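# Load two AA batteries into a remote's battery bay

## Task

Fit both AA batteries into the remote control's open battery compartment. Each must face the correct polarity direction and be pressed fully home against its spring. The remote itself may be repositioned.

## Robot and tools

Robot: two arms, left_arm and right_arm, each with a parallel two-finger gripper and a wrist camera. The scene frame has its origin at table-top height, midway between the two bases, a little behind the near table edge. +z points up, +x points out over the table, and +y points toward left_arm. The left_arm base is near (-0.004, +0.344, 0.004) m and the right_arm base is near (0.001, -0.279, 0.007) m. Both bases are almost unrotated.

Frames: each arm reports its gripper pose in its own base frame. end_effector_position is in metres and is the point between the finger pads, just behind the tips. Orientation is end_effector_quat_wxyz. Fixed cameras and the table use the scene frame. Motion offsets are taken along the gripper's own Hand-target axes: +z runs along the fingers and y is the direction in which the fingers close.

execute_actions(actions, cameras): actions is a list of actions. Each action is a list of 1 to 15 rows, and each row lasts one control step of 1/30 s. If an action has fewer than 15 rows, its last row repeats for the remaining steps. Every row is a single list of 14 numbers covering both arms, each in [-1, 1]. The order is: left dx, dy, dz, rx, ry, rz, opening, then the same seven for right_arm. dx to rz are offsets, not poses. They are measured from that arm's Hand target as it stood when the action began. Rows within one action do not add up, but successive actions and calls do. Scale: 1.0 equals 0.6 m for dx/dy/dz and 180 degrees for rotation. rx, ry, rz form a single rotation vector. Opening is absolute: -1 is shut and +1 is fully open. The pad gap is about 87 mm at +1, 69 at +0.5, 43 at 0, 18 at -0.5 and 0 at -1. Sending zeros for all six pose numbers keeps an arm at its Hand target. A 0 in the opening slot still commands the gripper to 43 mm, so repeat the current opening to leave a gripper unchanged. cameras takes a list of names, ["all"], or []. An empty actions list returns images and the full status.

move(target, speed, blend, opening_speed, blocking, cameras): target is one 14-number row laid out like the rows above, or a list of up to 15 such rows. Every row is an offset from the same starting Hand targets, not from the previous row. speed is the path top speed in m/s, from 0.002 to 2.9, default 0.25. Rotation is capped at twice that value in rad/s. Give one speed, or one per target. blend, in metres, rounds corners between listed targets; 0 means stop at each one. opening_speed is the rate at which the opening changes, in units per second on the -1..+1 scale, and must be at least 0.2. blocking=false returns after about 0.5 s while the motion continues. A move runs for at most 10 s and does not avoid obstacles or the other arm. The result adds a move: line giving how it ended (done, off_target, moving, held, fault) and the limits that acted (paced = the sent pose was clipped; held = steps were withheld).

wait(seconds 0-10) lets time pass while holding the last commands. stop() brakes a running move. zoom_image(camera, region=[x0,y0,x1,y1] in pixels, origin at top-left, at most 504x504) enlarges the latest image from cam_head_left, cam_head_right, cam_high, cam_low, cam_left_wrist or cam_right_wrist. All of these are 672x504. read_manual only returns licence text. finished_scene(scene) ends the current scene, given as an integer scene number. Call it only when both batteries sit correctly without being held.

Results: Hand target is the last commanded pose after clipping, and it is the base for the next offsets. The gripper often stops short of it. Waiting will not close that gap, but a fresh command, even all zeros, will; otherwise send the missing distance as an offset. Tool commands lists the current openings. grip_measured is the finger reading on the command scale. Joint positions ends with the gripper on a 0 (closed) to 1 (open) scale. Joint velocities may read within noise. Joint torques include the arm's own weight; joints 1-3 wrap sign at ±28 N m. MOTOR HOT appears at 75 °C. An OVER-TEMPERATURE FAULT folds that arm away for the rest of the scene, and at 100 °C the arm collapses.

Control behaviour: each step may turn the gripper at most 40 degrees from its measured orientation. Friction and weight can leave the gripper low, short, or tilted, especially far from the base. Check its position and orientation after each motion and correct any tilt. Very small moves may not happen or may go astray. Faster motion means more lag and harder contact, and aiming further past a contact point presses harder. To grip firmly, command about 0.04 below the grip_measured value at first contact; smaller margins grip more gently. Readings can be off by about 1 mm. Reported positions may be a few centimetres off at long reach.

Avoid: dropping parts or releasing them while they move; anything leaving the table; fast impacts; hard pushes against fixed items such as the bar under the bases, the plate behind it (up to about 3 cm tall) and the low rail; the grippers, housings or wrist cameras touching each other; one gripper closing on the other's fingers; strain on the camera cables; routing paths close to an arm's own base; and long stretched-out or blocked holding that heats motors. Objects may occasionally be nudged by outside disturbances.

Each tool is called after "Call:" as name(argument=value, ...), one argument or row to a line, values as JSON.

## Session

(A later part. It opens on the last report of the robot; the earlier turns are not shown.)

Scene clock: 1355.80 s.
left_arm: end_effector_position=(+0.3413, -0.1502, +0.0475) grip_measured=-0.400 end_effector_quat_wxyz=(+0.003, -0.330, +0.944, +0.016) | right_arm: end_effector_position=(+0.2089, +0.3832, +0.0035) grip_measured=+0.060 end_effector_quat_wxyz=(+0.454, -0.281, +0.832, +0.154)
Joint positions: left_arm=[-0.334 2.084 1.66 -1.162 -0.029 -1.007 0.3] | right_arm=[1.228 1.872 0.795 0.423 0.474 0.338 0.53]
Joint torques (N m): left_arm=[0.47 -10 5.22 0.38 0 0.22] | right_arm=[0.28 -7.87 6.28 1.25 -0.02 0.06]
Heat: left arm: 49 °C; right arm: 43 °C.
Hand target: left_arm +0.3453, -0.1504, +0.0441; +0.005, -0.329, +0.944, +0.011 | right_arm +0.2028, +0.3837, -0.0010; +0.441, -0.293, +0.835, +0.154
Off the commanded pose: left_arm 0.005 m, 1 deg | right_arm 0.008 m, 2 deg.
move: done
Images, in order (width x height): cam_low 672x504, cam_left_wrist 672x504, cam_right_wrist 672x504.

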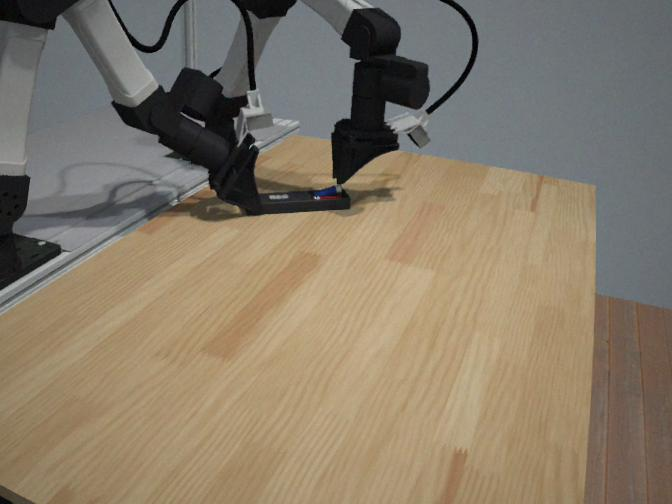

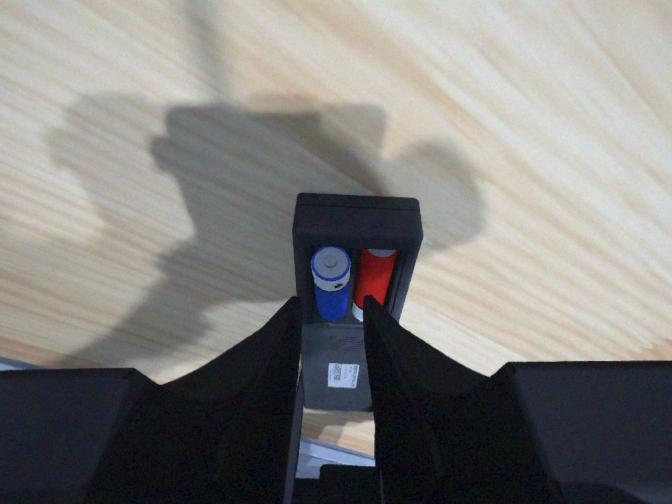

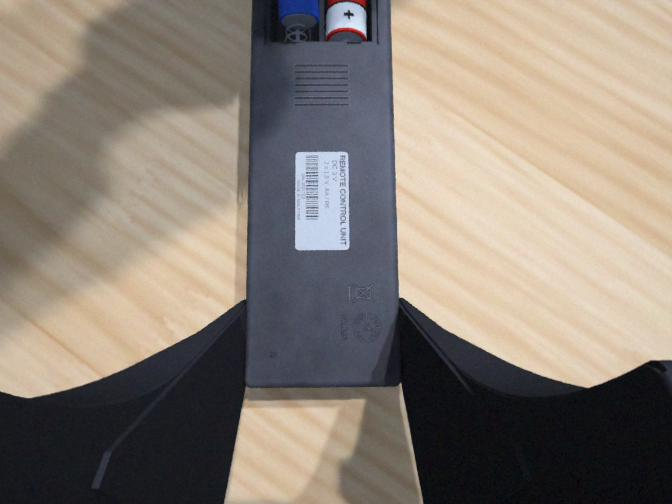

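Call:
move(
  target=[
    [0,0,0.0205,0,0,0,-0.40,0,0,0,0,0,0,0.02],
    [0,0,0.0205,0,0,0,-0.68,0,0,0,0,0,0,0.02],
  ],
  speed=0.08,
  opening_speed=0.3,
  cameras=["cam_right_wrist", "cam_low", "cam_left_wrist"],
)

Call:
zoom_image(
  camera="cam_right_wrist",
  region=[245, 0, 400, 60],
)

Call:
zoom_image(
  camera="cam_low",
  region=[290, 160, 374, 220],
)

Call:
zoom_image(
  camera="cam_left_wrist",
  region=[200, 160, 440, 350],
)

Scene clock: 1364.23 s.
left_arm: end_effector_position=(+0.3413, -0.1503, +0.0359) grip_measured=-0.640 end_effector_quat_wxyz=(+0.003, -0.329, +0.944, +0.015) | right_arm: end_effector_position=(+0.2089, +0.3832, +0.0035) grip_measured=+0.060 end_effector_quat_wxyz=(+0.454, -0.281, +0.832, +0.154)
Joint positions: left_arm=[-0.334 2.093 1.627 -1.119 -0.028 -1.004 0.18] | right_arm=[1.228 1.872 0.795 0.423 0.474 0.338 0.53]
Joint torques (N m): left_arm=[0.61 -9.88 5.12 0.41 0 0.19] | right_arm=[0.28 -7.87 6.3 1.25 -0.02 0.06]
Heat: left arm: 49 °C; right arm: 43 °C.
Hand target: left_arm +0.3453, -0.1501, +0.0318; +0.005, -0.329, +0.944, +0.011 | right_arm +0.2028, +0.3837, -0.0011; +0.441, -0.293, +0.835, +0.154
Off the commanded pose: left_arm 0.006 m, 1 deg | right_arm 0.008 m, 2 deg.
move: done
Images, in order (width x height): cam_low 672x504, cam_left_wrist 672x504, cam_right_wrist 672x504.

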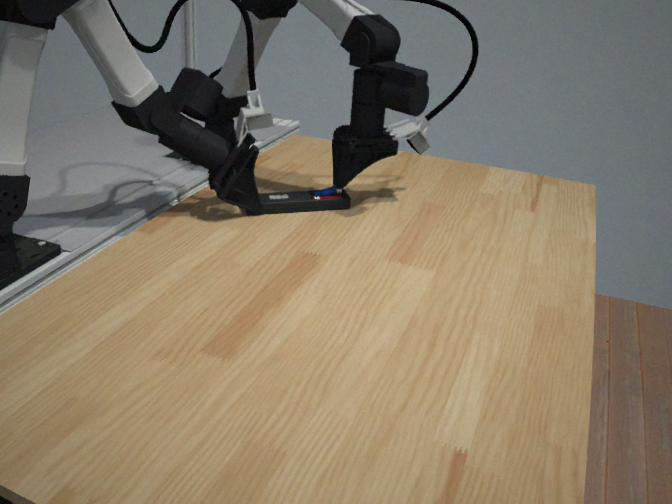

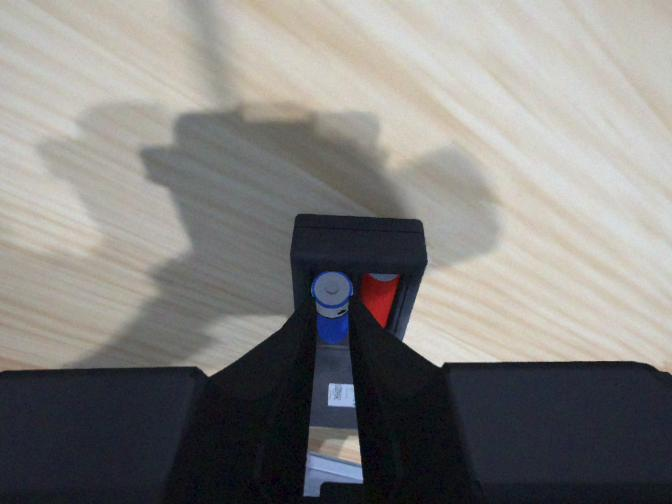

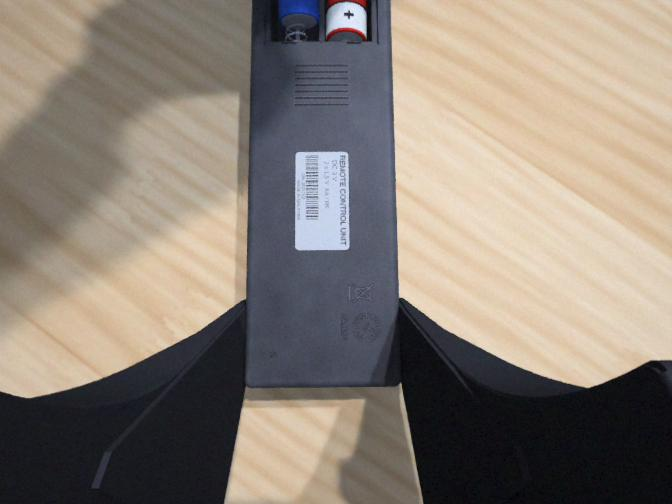

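Scaled by 3.252.

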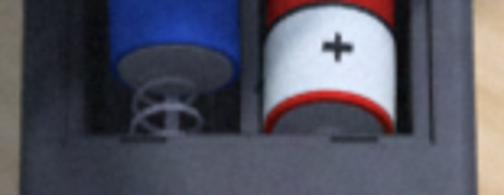

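Scaled by 6.000.

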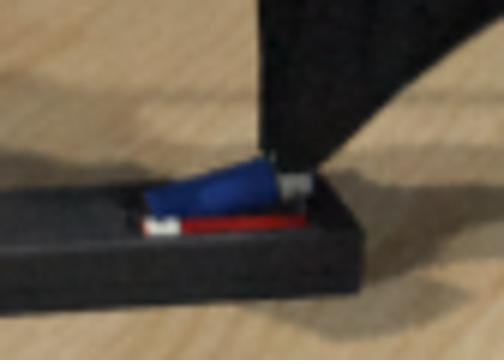

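Scaled by 2.100.

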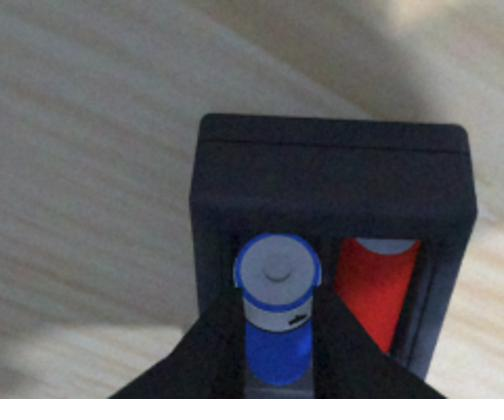

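Call:
move(
  target=[0.0469,0.0060,0.0126,0,0,0,-0.72,0,0,0,0,0,0,0.02],
  speed=0.06,
  cameras=["cam_right_wrist", "cam_low", "cam_left_wrist"],
)

Call:
zoom_image(
  camera="cam_right_wrist",
  region=[245, 0, 400, 60],
)

Call:
zoom_image(
  camera="cam_low",
  region=[290, 160, 374, 220],
)

Call:
zoom_image(
  camera="cam_left_wrist",
  region=[200, 160, 440, 350],
)

Scene clock: 1370.73 s.
left_arm: end_effector_position=(+0.3308, -0.1571, +0.0248) grip_measured=-0.719 end_effector_quat_wxyz=(+0.017, -0.329, +0.944, +0.014) | right_arm: end_effector_position=(+0.2089, +0.3832, +0.0035) grip_measured=+0.060 end_effector_quat_wxyz=(+0.454, -0.281, +0.832, +0.154)
Joint positions: left_arm=[-0.366 2.053 1.525 -1.035 -0.043 -1.036 0.141] | right_arm=[1.228 1.872 0.795 0.423 0.474 0.338 0.53]
Joint torques (N m): left_arm=[-1.94 -11.3 3.64 0.25 0.14 -0.07] | right_arm=[0.27 -7.86 6.3 1.25 -0.02 0.05]
Heat: left arm: 50 °C; right arm: 43 °C.
Hand target: left_arm +0.3209, -0.1646, +0.0239; +0.005, -0.329, +0.944, +0.011 | right_arm +0.2028, +0.3837, -0.0011; +0.441, -0.293, +0.835, +0.154
Off the commanded pose: left_arm 0.012 m, 1 deg | right_arm 0.008 m, 2 deg.
move: off_target (left_arm)
Images, in order (width x height): cam_low 672x504, cam_left_wrist 672x504, cam_right_wrist 672x504.

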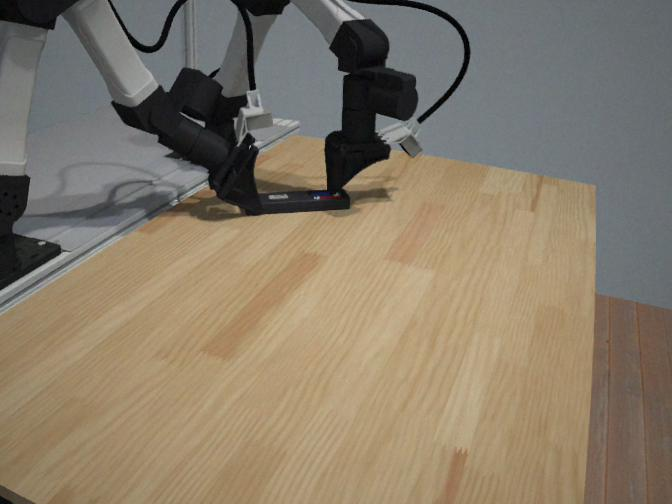

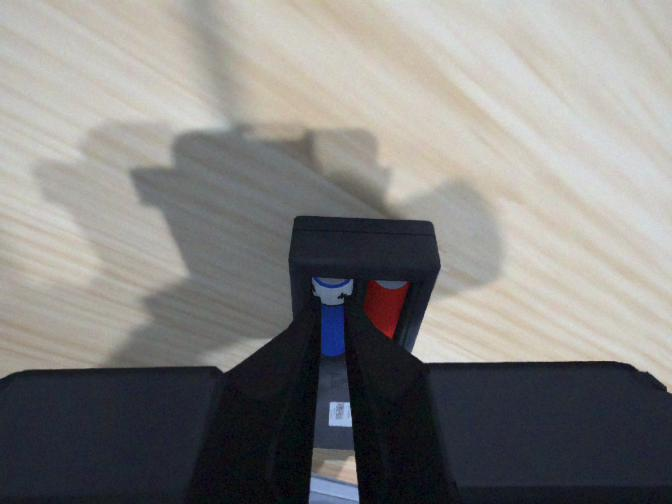

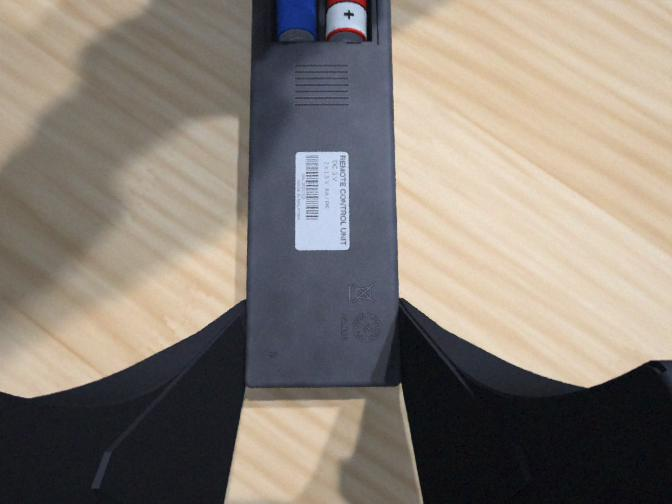

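Scaled by 3.252.

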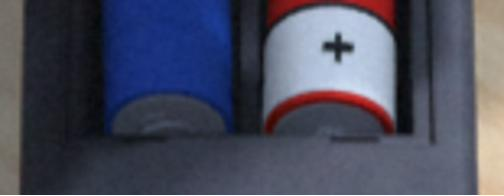

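Scaled by 6.000.

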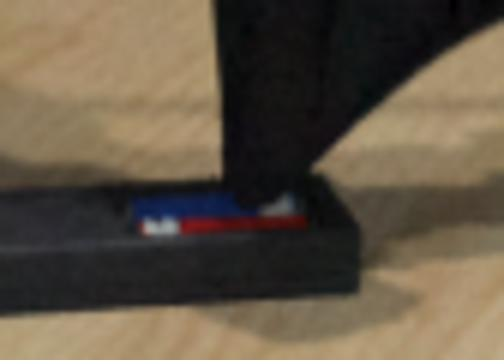

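Scaled by 2.100.

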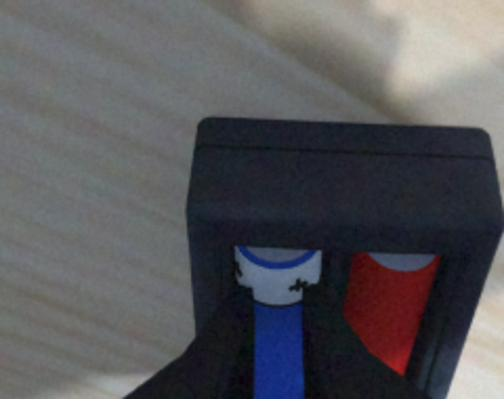

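Call:
move(
  target=[
    [-0.0054,-0.0042,-0.0700,0,0,0,-0.70,0,0,0,0,0,0,0.02],
    [-0.0375,-0.0063,-0.0595,0,0,0,-0.88,0,0,0,0,0,0,0.02],
    [-0.0368,-0.0070,-0.0162,0,0,0,-0.88,0,0,0,0,0,0,0.02],
  ],
  speed=[0.08,0.12,0.1],
  opening_speed=0.5,
  cameras=["cam_right_wrist", "cam_low", "cam_left_wrist"],
)

Call:
zoom_image(
  camera="cam_right_wrist",
  region=[245, 0, 400, 60],
)

Call:
zoom_image(
  camera="cam_low",
  region=[290, 160, 374, 220],
)

Call:
zoom_image(
  camera="cam_left_wrist",
  region=[200, 160, 440, 350],
)

Scene clock: 1385.63 s.
left_arm: end_effector_position=(+0.3371, -0.1535, +0.0369) grip_measured=-0.880 end_effector_quat_wxyz=(+0.002, -0.331, +0.943, +0.016) | right_arm: end_effector_position=(+0.2089, +0.3832, +0.0035) grip_measured=+0.060 end_effector_quat_wxyz=(+0.453, -0.281, +0.832, +0.155)
Joint positions: left_arm=[-0.344 2.082 1.615 -1.12 -0.028 -1.02 0.06] | right_arm=[1.228 1.872 0.795 0.423 0.473 0.338 0.53]
Joint torques (N m): left_arm=[0.23 -10 5.2 0.39 -0.02 0.22] | right_arm=[0.27 -7.88 6.28 1.25 -0.02 0.06]
Heat: left arm: 52 °C; right arm: 43 °C.
Hand target: left_arm +0.3409, -0.1544, +0.0339; +0.005, -0.329, +0.944, +0.011 | right_arm +0.2028, +0.3837, -0.0011; +0.441, -0.293, +0.835, +0.154
Off the commanded pose: left_arm 0.005 m, 1 deg | right_arm 0.008 m, 2 deg.
move: done
Images, in order (width x height): cam_low 672x504, cam_left_wrist 672x504, cam_right_wrist 672x504.

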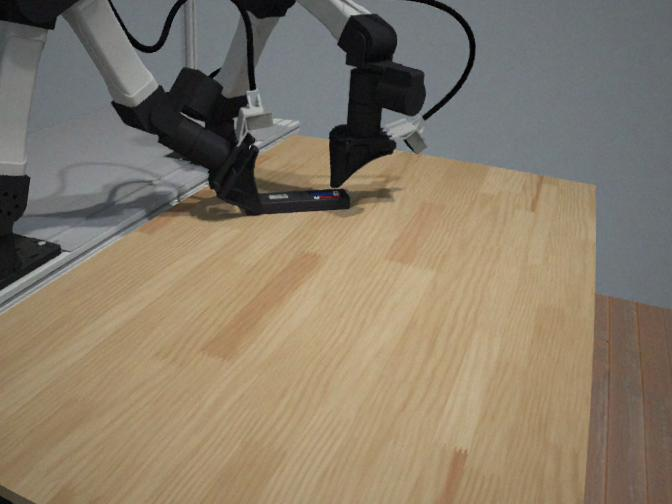

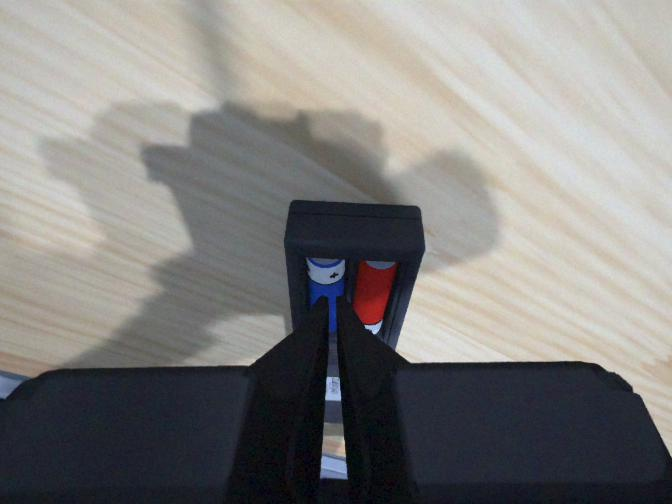

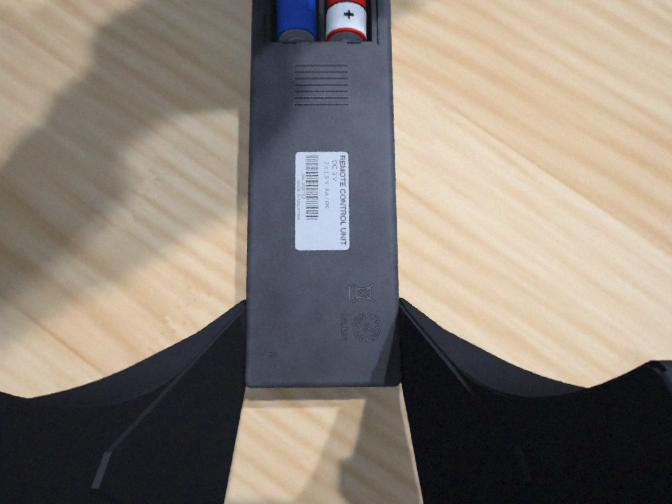

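Scaled by 3.252.

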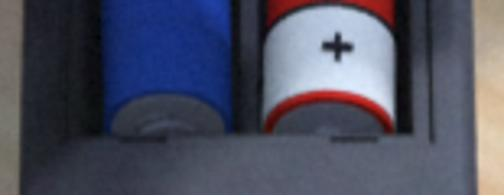

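Scaled by 6.000.

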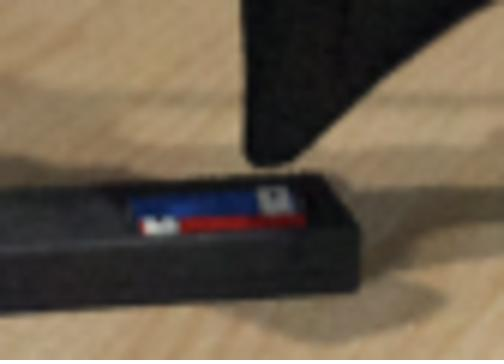

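Scaled by 2.100.

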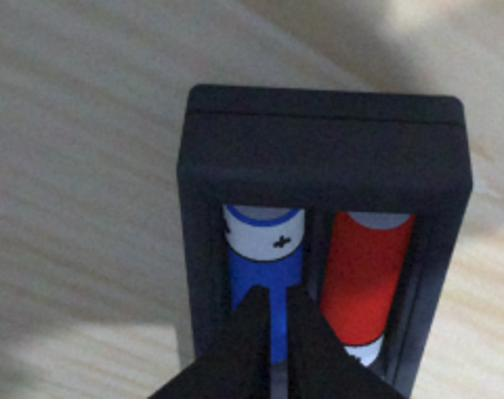

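Call:
move(
  target=[
    [-0.0058,0.0018,0.0030,0,0.015,0,-0.88,0,0,0,0,0,0,0.02],
    [0.0060,0.0014,0.0990,0,0.022,0,-0.88,0,0,0,0,0,0,0.02],
  ],
  speed=[0.08,0.05],
  cameras=["cam_right_wrist", "cam_low"],
)

Call:
zoom_image(
  camera="cam_low",
  region=[290, 160, 374, 220],
)

Call:
zoom_image(
  camera="cam_right_wrist",
  region=[245, 0, 400, 60],
)

Scene clock: 1395.50 s.
left_arm: end_effector_position=(+0.3372, -0.1511, +0.0238) grip_measured=-0.880 end_effector_quat_wxyz=(-0.018, -0.332, +0.943, -0.014) | right_arm: end_effector_position=(+0.2089, +0.3832, +0.0035) grip_measured=+0.060 end_effector_quat_wxyz=(+0.453, -0.281, +0.832, +0.155)
Joint positions: left_arm=[-0.306 2.092 1.565 -1.058 0.044 -0.984 0.06] | right_arm=[1.228 1.872 0.795 0.423 0.473 0.338 0.53]
Joint torques (N m): left_arm=[-1.25 -2.76 0.16 1.34 -0.11 0.09] | right_arm=[0.28 -7.88 6.3 1.25 -0.02 0.06]
Heat: left arm: 53 °C; right arm: 43 °C.
Hand target: left_arm +0.3376, -0.1546, -0.0256; -0.028, -0.329, +0.944, +0.000 | right_arm +0.2028, +0.3837, -0.0011; +0.441, -0.293, +0.835, +0.154
Off the commanded pose: left_arm 0.049 m, 2 deg | right_arm 0.008 m, 2 deg.
move: off_target (left_arm)
Images, in order (width x height): cam_low 672x504, cam_right_wrist 672x504.

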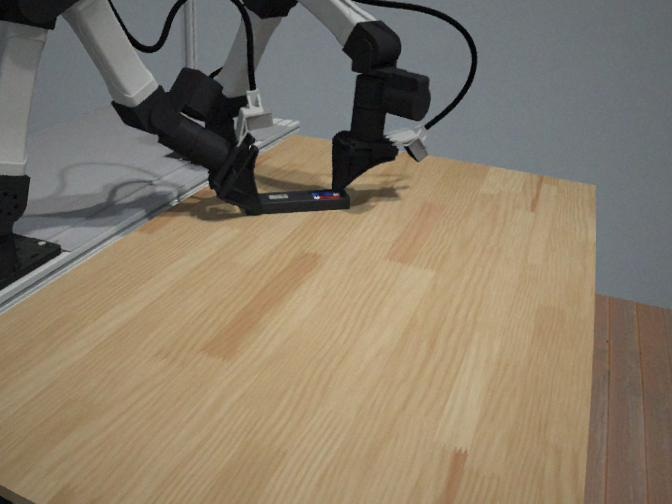

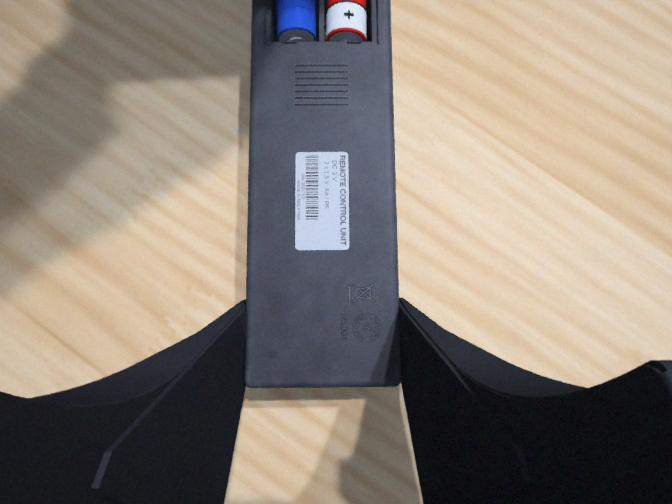

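Scaled by 6.000.

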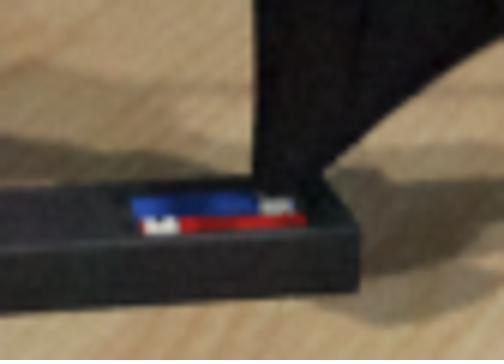

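Scaled by 3.252.

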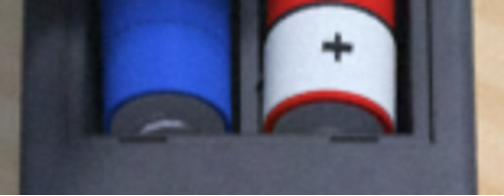

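Call:
move(
  target=[
    [0.0079,0,-0.1498,0,0,0,-0.88,0,0,0,0,0,0,0.02],
    [-0.0020,0.2353,-0.2888,0,0,0.15,-0.88,0,0,0,0,0,0,0.02],
  ],
  speed=[0.12,0.3],
  blend=[0.03,0],
  cameras=["cam_right_wrist", "cam_low", "cam_left_wrist", "cam_high", "cam_head_right"],
)

Call:
zoom_image(
  camera="cam_low",
  region=[300, 174, 360, 214],
)

Call:
zoom_image(
  camera="cam_right_wrist",
  region=[245, 0, 400, 60],
)

Scene clock: 1404.67 s.
left_arm: end_effector_position=(+0.2623, -0.0436, +0.1416) grip_measured=-0.880 end_effector_quat_wxyz=(-0.039, -0.102, +0.994, -0.008) | right_arm: end_effector_position=(+0.2089, +0.3832, +0.0035) grip_measured=+0.060 end_effector_quat_wxyz=(+0.453, -0.281, +0.832, +0.155)
Joint positions: left_arm=[-0.098 1.767 1.585 -1.463 0.031 -0.302 0.06] | right_arm=[1.228 1.872 0.795 0.423 0.473 0.338 0.53]
Joint torques (N m): left_arm=[0.54 -11.11 5.24 0.07 -0.07 0.25] | right_arm=[0.28 -7.88 6.3 1.25 -0.02 0.06]
Heat: left arm: 51 °C; right arm: 43 °C.
Hand target: left_arm +0.2600, -0.0399, +0.1499; -0.027, -0.100, +0.995, -0.007 | right_arm +0.2028, +0.3837, -0.0011; +0.441, -0.293, +0.835, +0.154
Off the commanded pose: left_arm 0.009 m, 1 deg | right_arm 0.008 m, 2 deg.
move: done
Images, in order (width x height): cam_head_right 672x504, cam_high 672x504, cam_low 672x504, cam_left_wrist 672x504, cam_right_wrist 672x504.

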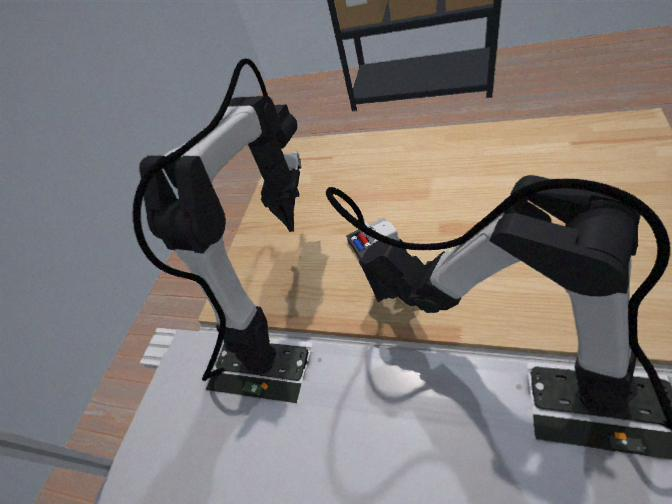

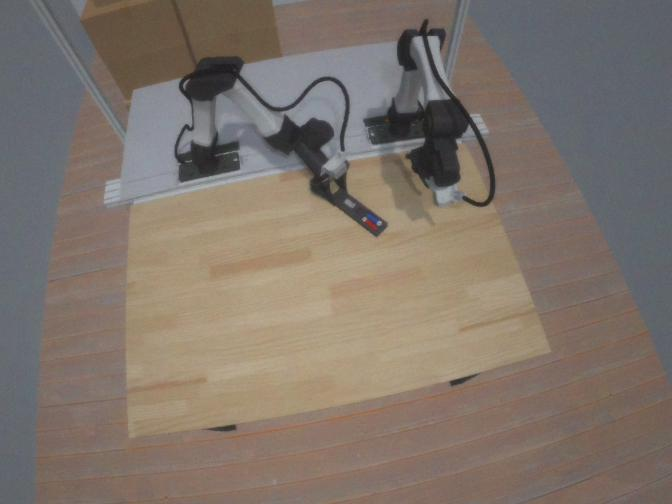

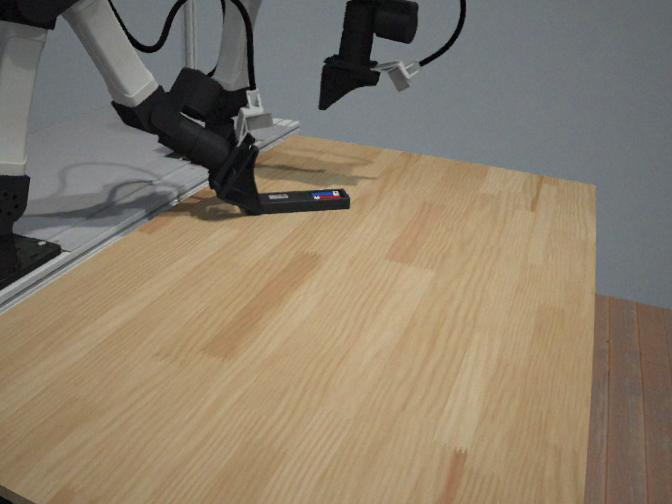

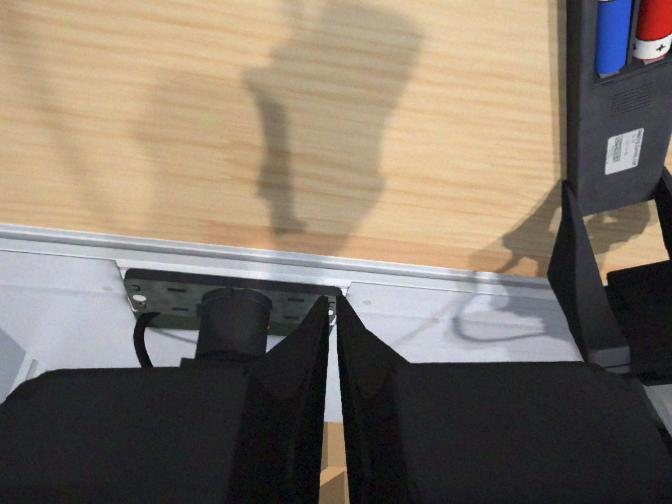

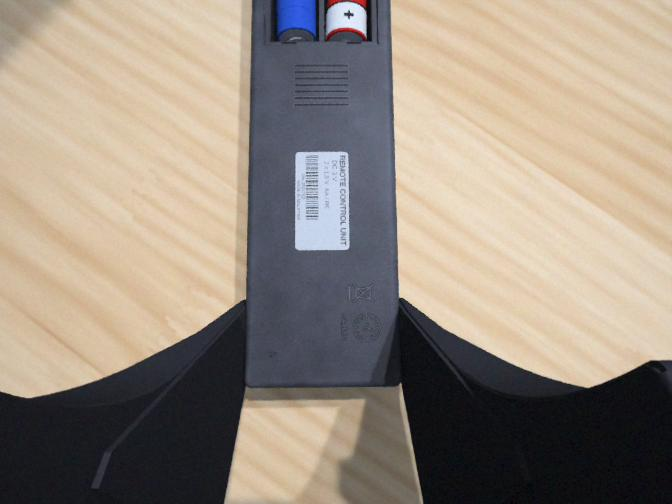

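Scaled by 8.400.

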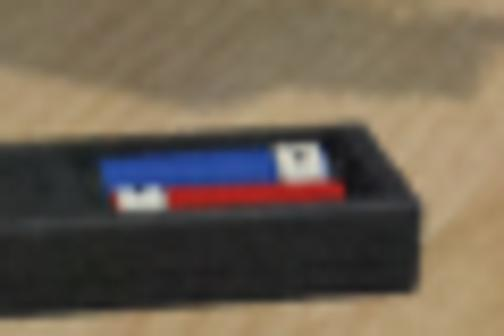

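Scaled by 3.252.

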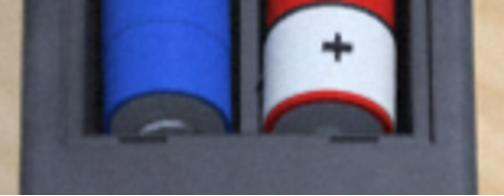

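Call:
move(
  target=[-0.1079,-0.2253,0.1329,0,0,-0.149,-0.88,0,0,0,0,0,0,0.02],
  speed=0.25,
  cameras=["cam_left_wrist"],
)

Call:
zoom_image(
  camera="cam_left_wrist",
  region=[250, 160, 430, 320],
)

Scene clock: 1420.50 s.
left_arm: end_effector_position=(+0.3371, -0.1556, +0.0656) grip_measured=-0.880 end_effector_quat_wxyz=(-0.038, -0.323, +0.946, +0.009) | right_arm: end_effector_position=(+0.2089, +0.3832, +0.0035) grip_measured=+0.060 end_effector_quat_wxyz=(+0.453, -0.281, +0.832, +0.155)
Joint positions: left_arm=[-0.324 2.126 1.782 -1.298 0.032 -0.98 0.06] | right_arm=[1.228 1.872 0.795 0.423 0.473 0.338 0.53]
Joint torques (N m): left_arm=[-0.47 -10.32 7.24 0.24 0.02 -0.03] | right_arm=[0.27 -7.87 6.3 1.25 -0.02 0.05]
Heat: left arm: 53 °C; right arm: 43 °C.
Hand target: left_arm +0.3460, -0.1611, +0.0679; -0.028, -0.328, +0.944, -0.001 | right_arm +0.2028, +0.3837, -0.0011; +0.441, -0.293, +0.835, +0.154
Off the commanded pose: left_arm 0.011 m, 2 deg | right_arm 0.008 m, 2 deg.
move: off_target (left_arm)
Images, in order (width x height): cam_left_wrist 672x504.

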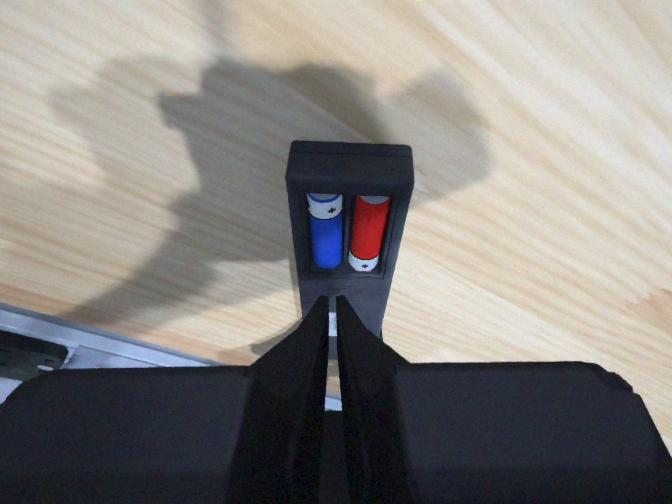

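Scaled by 2.800.

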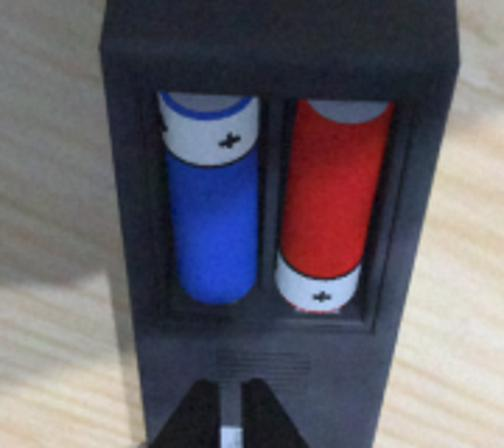

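Call:
move(
  target=[
    [0.0054,0.0016,-0.0998,0,0,0,-0.88,-0.0105,-0.0070,0.0017,0,0,0,0.02],
    [-0.0055,0.2495,-0.1332,0,0,0.15,-0.88,-0.0105,-0.0070,0.0017,0,0,0,0.25],
    [-0.0055,0.2495,-0.1332,0,0,0.15,-0.88,-0.0105,-0.0070,-0.2000,0,0,0,0.25],
  ],
  speed=[0.12,0.25,0.1],
  opening_speed=0.3,
  cameras=["cam_low", "cam_right_wrist", "cam_high"],
)

Call:
zoom_image(
  camera="cam_low",
  region=[300, 174, 360, 214],
)

Scene clock: 1441.60 s.
left_arm: end_effector_position=(+0.2583, -0.0426, +0.1433) grip_measured=-0.880 end_effector_quat_wxyz=(-0.050, -0.100, +0.994, -0.004) | right_arm: end_effector_position=(+0.1309, +0.3229, +0.0694) grip_measured=+0.250 end_effector_quat_wxyz=(+0.436, -0.304, +0.833, +0.151)
Joint positions: left_arm=[-0.098 1.773 1.594 -1.488 0.027 -0.298 0.06] | right_arm=[1.421 1.396 0.667 -0.029 0.583 0.463 0.625]
Joint torques (N m): left_arm=[0.55 -11.64 4.78 0.26 -0.03 0.25] | right_arm=[0.12 -6.31 5.93 1.42 0.47 0.23]
Heat: left arm: 54 °C; right arm: 43 °C.
Hand target: left_arm +0.2601, -0.0400, +0.1500; -0.027, -0.098, +0.995, -0.007 | right_arm +0.1308, +0.3207, +0.0719; +0.441, -0.293, +0.835, +0.154
Off the commanded pose: left_arm 0.007 m, 3 deg | right_arm 0.003 m, 1 deg.
move: off_target (left_arm)
Images, in order (width x height): cam_high 672x504, cam_low 672x504, cam_right_wrist 672x504.

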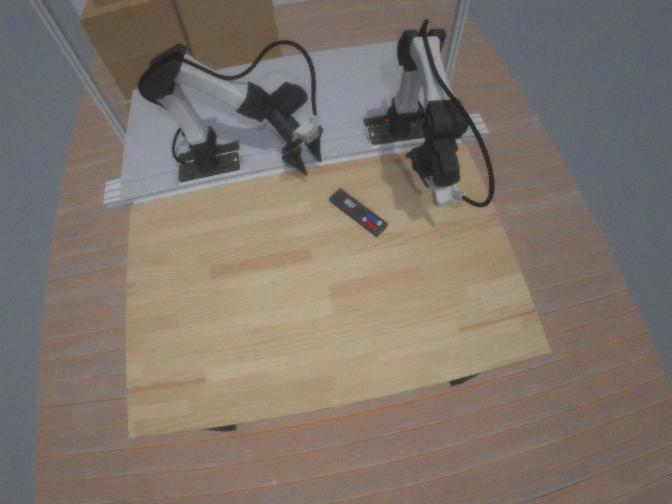

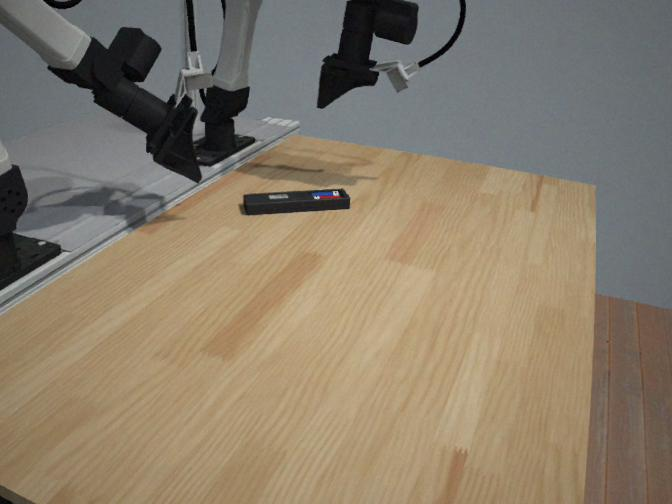

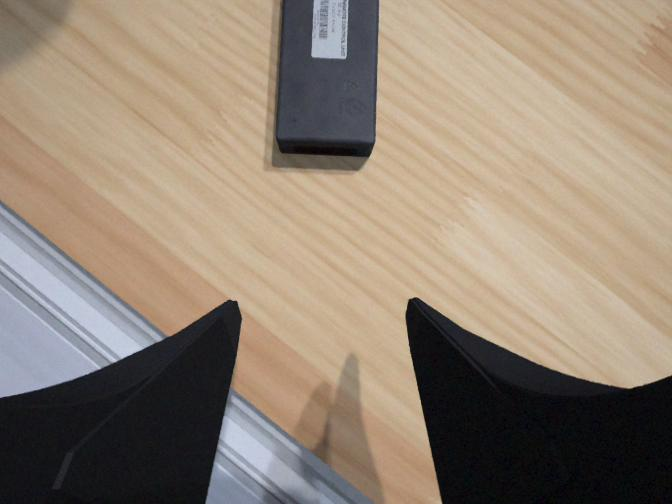

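Scaled by 8.400.

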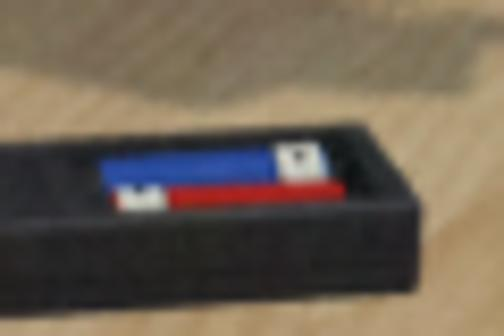

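Call:
zoom_image(
  camera="cam_high",
  region=[340, 195, 395, 240],
)

Scaled by 9.164.

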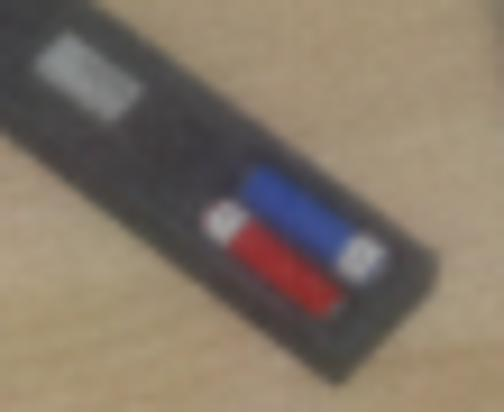

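Call:
move(
  target=[
    [-0.1007,-0.2863,0.0805,-0.0732,0.0854,0.3452,-0.88,0,0,0,0,0,0,0.25],
    [-0.1057,-0.2855,0.1720,-0.0732,0.0854,0.3452,-0.88,0,0,0,0,0,0,0.25],
  ],
  speed=[0.25,0.15],
  blend=[0.02,0],
  cameras=["cam_left_wrist"],
)

Call:
zoom_image(
  camera="cam_left_wrist",
  region=[220, 180, 460, 340],
)

Scene clock: 1500.20 s.
left_arm: end_effector_position=(+0.3440, -0.1961, +0.0389) grip_measured=-0.880 end_effector_quat_wxyz=(-0.097, +0.435, +0.893, +0.065) | right_arm: end_effector_position=(+0.1309, +0.3228, +0.0693) grip_measured=+0.250 end_effector_quat_wxyz=(+0.436, -0.304, +0.833, +0.151)
Joint positions: left_arm=[-0.594 2.513 2.286 -1.556 -0.101 0.303 0.06] | right_arm=[1.421 1.396 0.667 -0.029 0.583 0.464 0.625]
Joint torques (N m): left_arm=[-0.17 -13.76 6.99 -0.14 -0.15 0.27] | right_arm=[0.12 -6.31 5.93 1.42 0.47 0.24]
Heat: left arm: 57 °C; right arm: 39 °C.
Hand target: left_arm +0.3504, -0.1975, +0.0449; -0.156, +0.432, +0.885, +0.076 | right_arm +0.1307, +0.3208, +0.0719; +0.441, -0.293, +0.834, +0.154
Off the commanded pose: left_arm 0.009 m, 7 deg | right_arm 0.003 m, 1 deg.
joint sent to its limit (left arm) — joint 4 (wrist pitch), lower limit. The joint targets are off in orientation, not in position.
move: off_target (left_arm)
Images, in order (width x height): cam_left_wrist 672x504.

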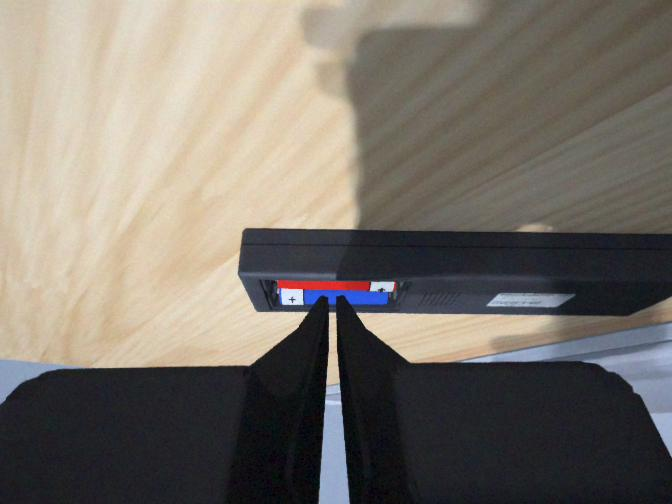

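Scaled by 2.100.

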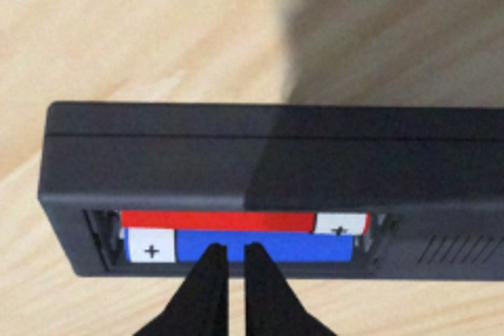

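Call:
zoom_image(
  camera="cam_left_wrist",
  region=[250, 268, 320, 318],
)

Call:
zoom_image(
  camera="cam_left_wrist",
  region=[345, 268, 415, 318],
)

Scaled by 7.200.

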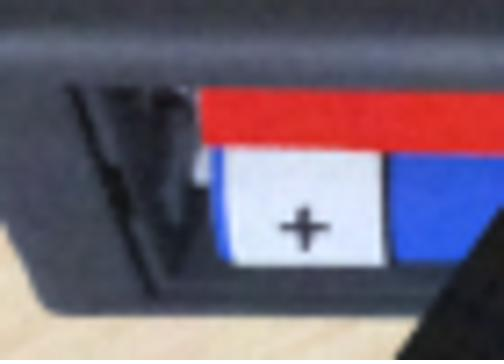

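Scaled by 7.200.

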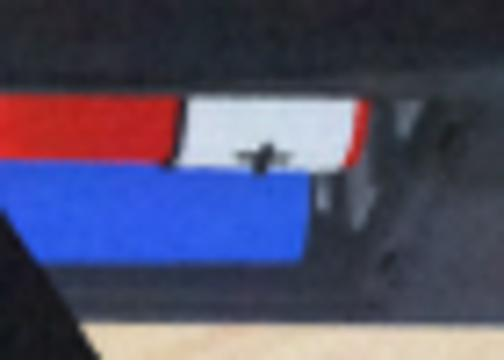

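Call:
move(
  target=[0.0400,0,-0.1500,0,0,0,-0.88,0,0,0,0,0,0,0.25],
  speed=0.2,
  cameras=["cam_low"],
)

Call:
zoom_image(
  camera="cam_low",
  region=[300, 174, 360, 214],
)

Scene clock: 1512.37 s.
left_arm: end_effector_position=(+0.3533, -0.2023, +0.1216) grip_measured=-0.880 end_effector_quat_wxyz=(+0.014, +0.446, +0.893, +0.057) | right_arm: end_effector_position=(+0.1309, +0.3228, +0.0693) grip_measured=+0.250 end_effector_quat_wxyz=(+0.436, -0.304, +0.833, +0.151)
Joint positions: left_arm=[-0.602 2.307 2.305 -1.557 -0.116 0.324 0.06] | right_arm=[1.421 1.396 0.667 -0.029 0.583 0.464 0.625]
Joint torques (N m): left_arm=[-0.87 -15.5 6.23 0.28 -0.16 0.26] | right_arm=[0.12 -6.32 5.93 1.42 0.47 0.24]
Heat: left arm: 58 °C; right arm: 39 °C.
Hand target: left_arm +0.3554, -0.2041, +0.1377; -0.156, +0.432, +0.885, +0.076 | right_arm +0.1307, +0.3208, +0.0719; +0.441, -0.293, +0.834, +0.154
Off the commanded pose: left_arm 0.016 m, 20 deg | right_arm 0.003 m, 1 deg.
joint sent to its limit (left arm) — joint 4 (wrist pitch), lower limit. The joint targets are off in orientation, not in position.
move: off_target (left_arm)
Images, in order (width x height): cam_low 672x504.

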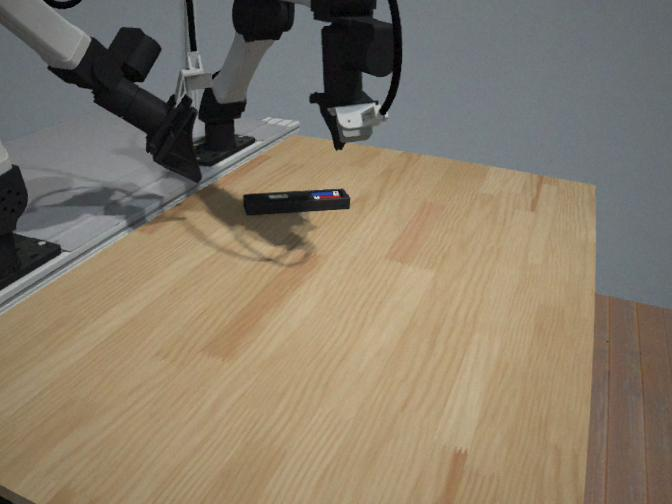

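Scaled by 8.400.

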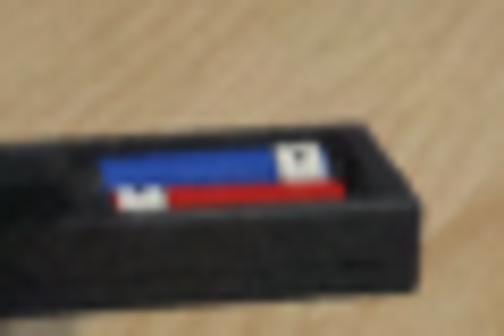

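Call:
finished_scene(
  scene=2,
)

The scene is finished: the task was done.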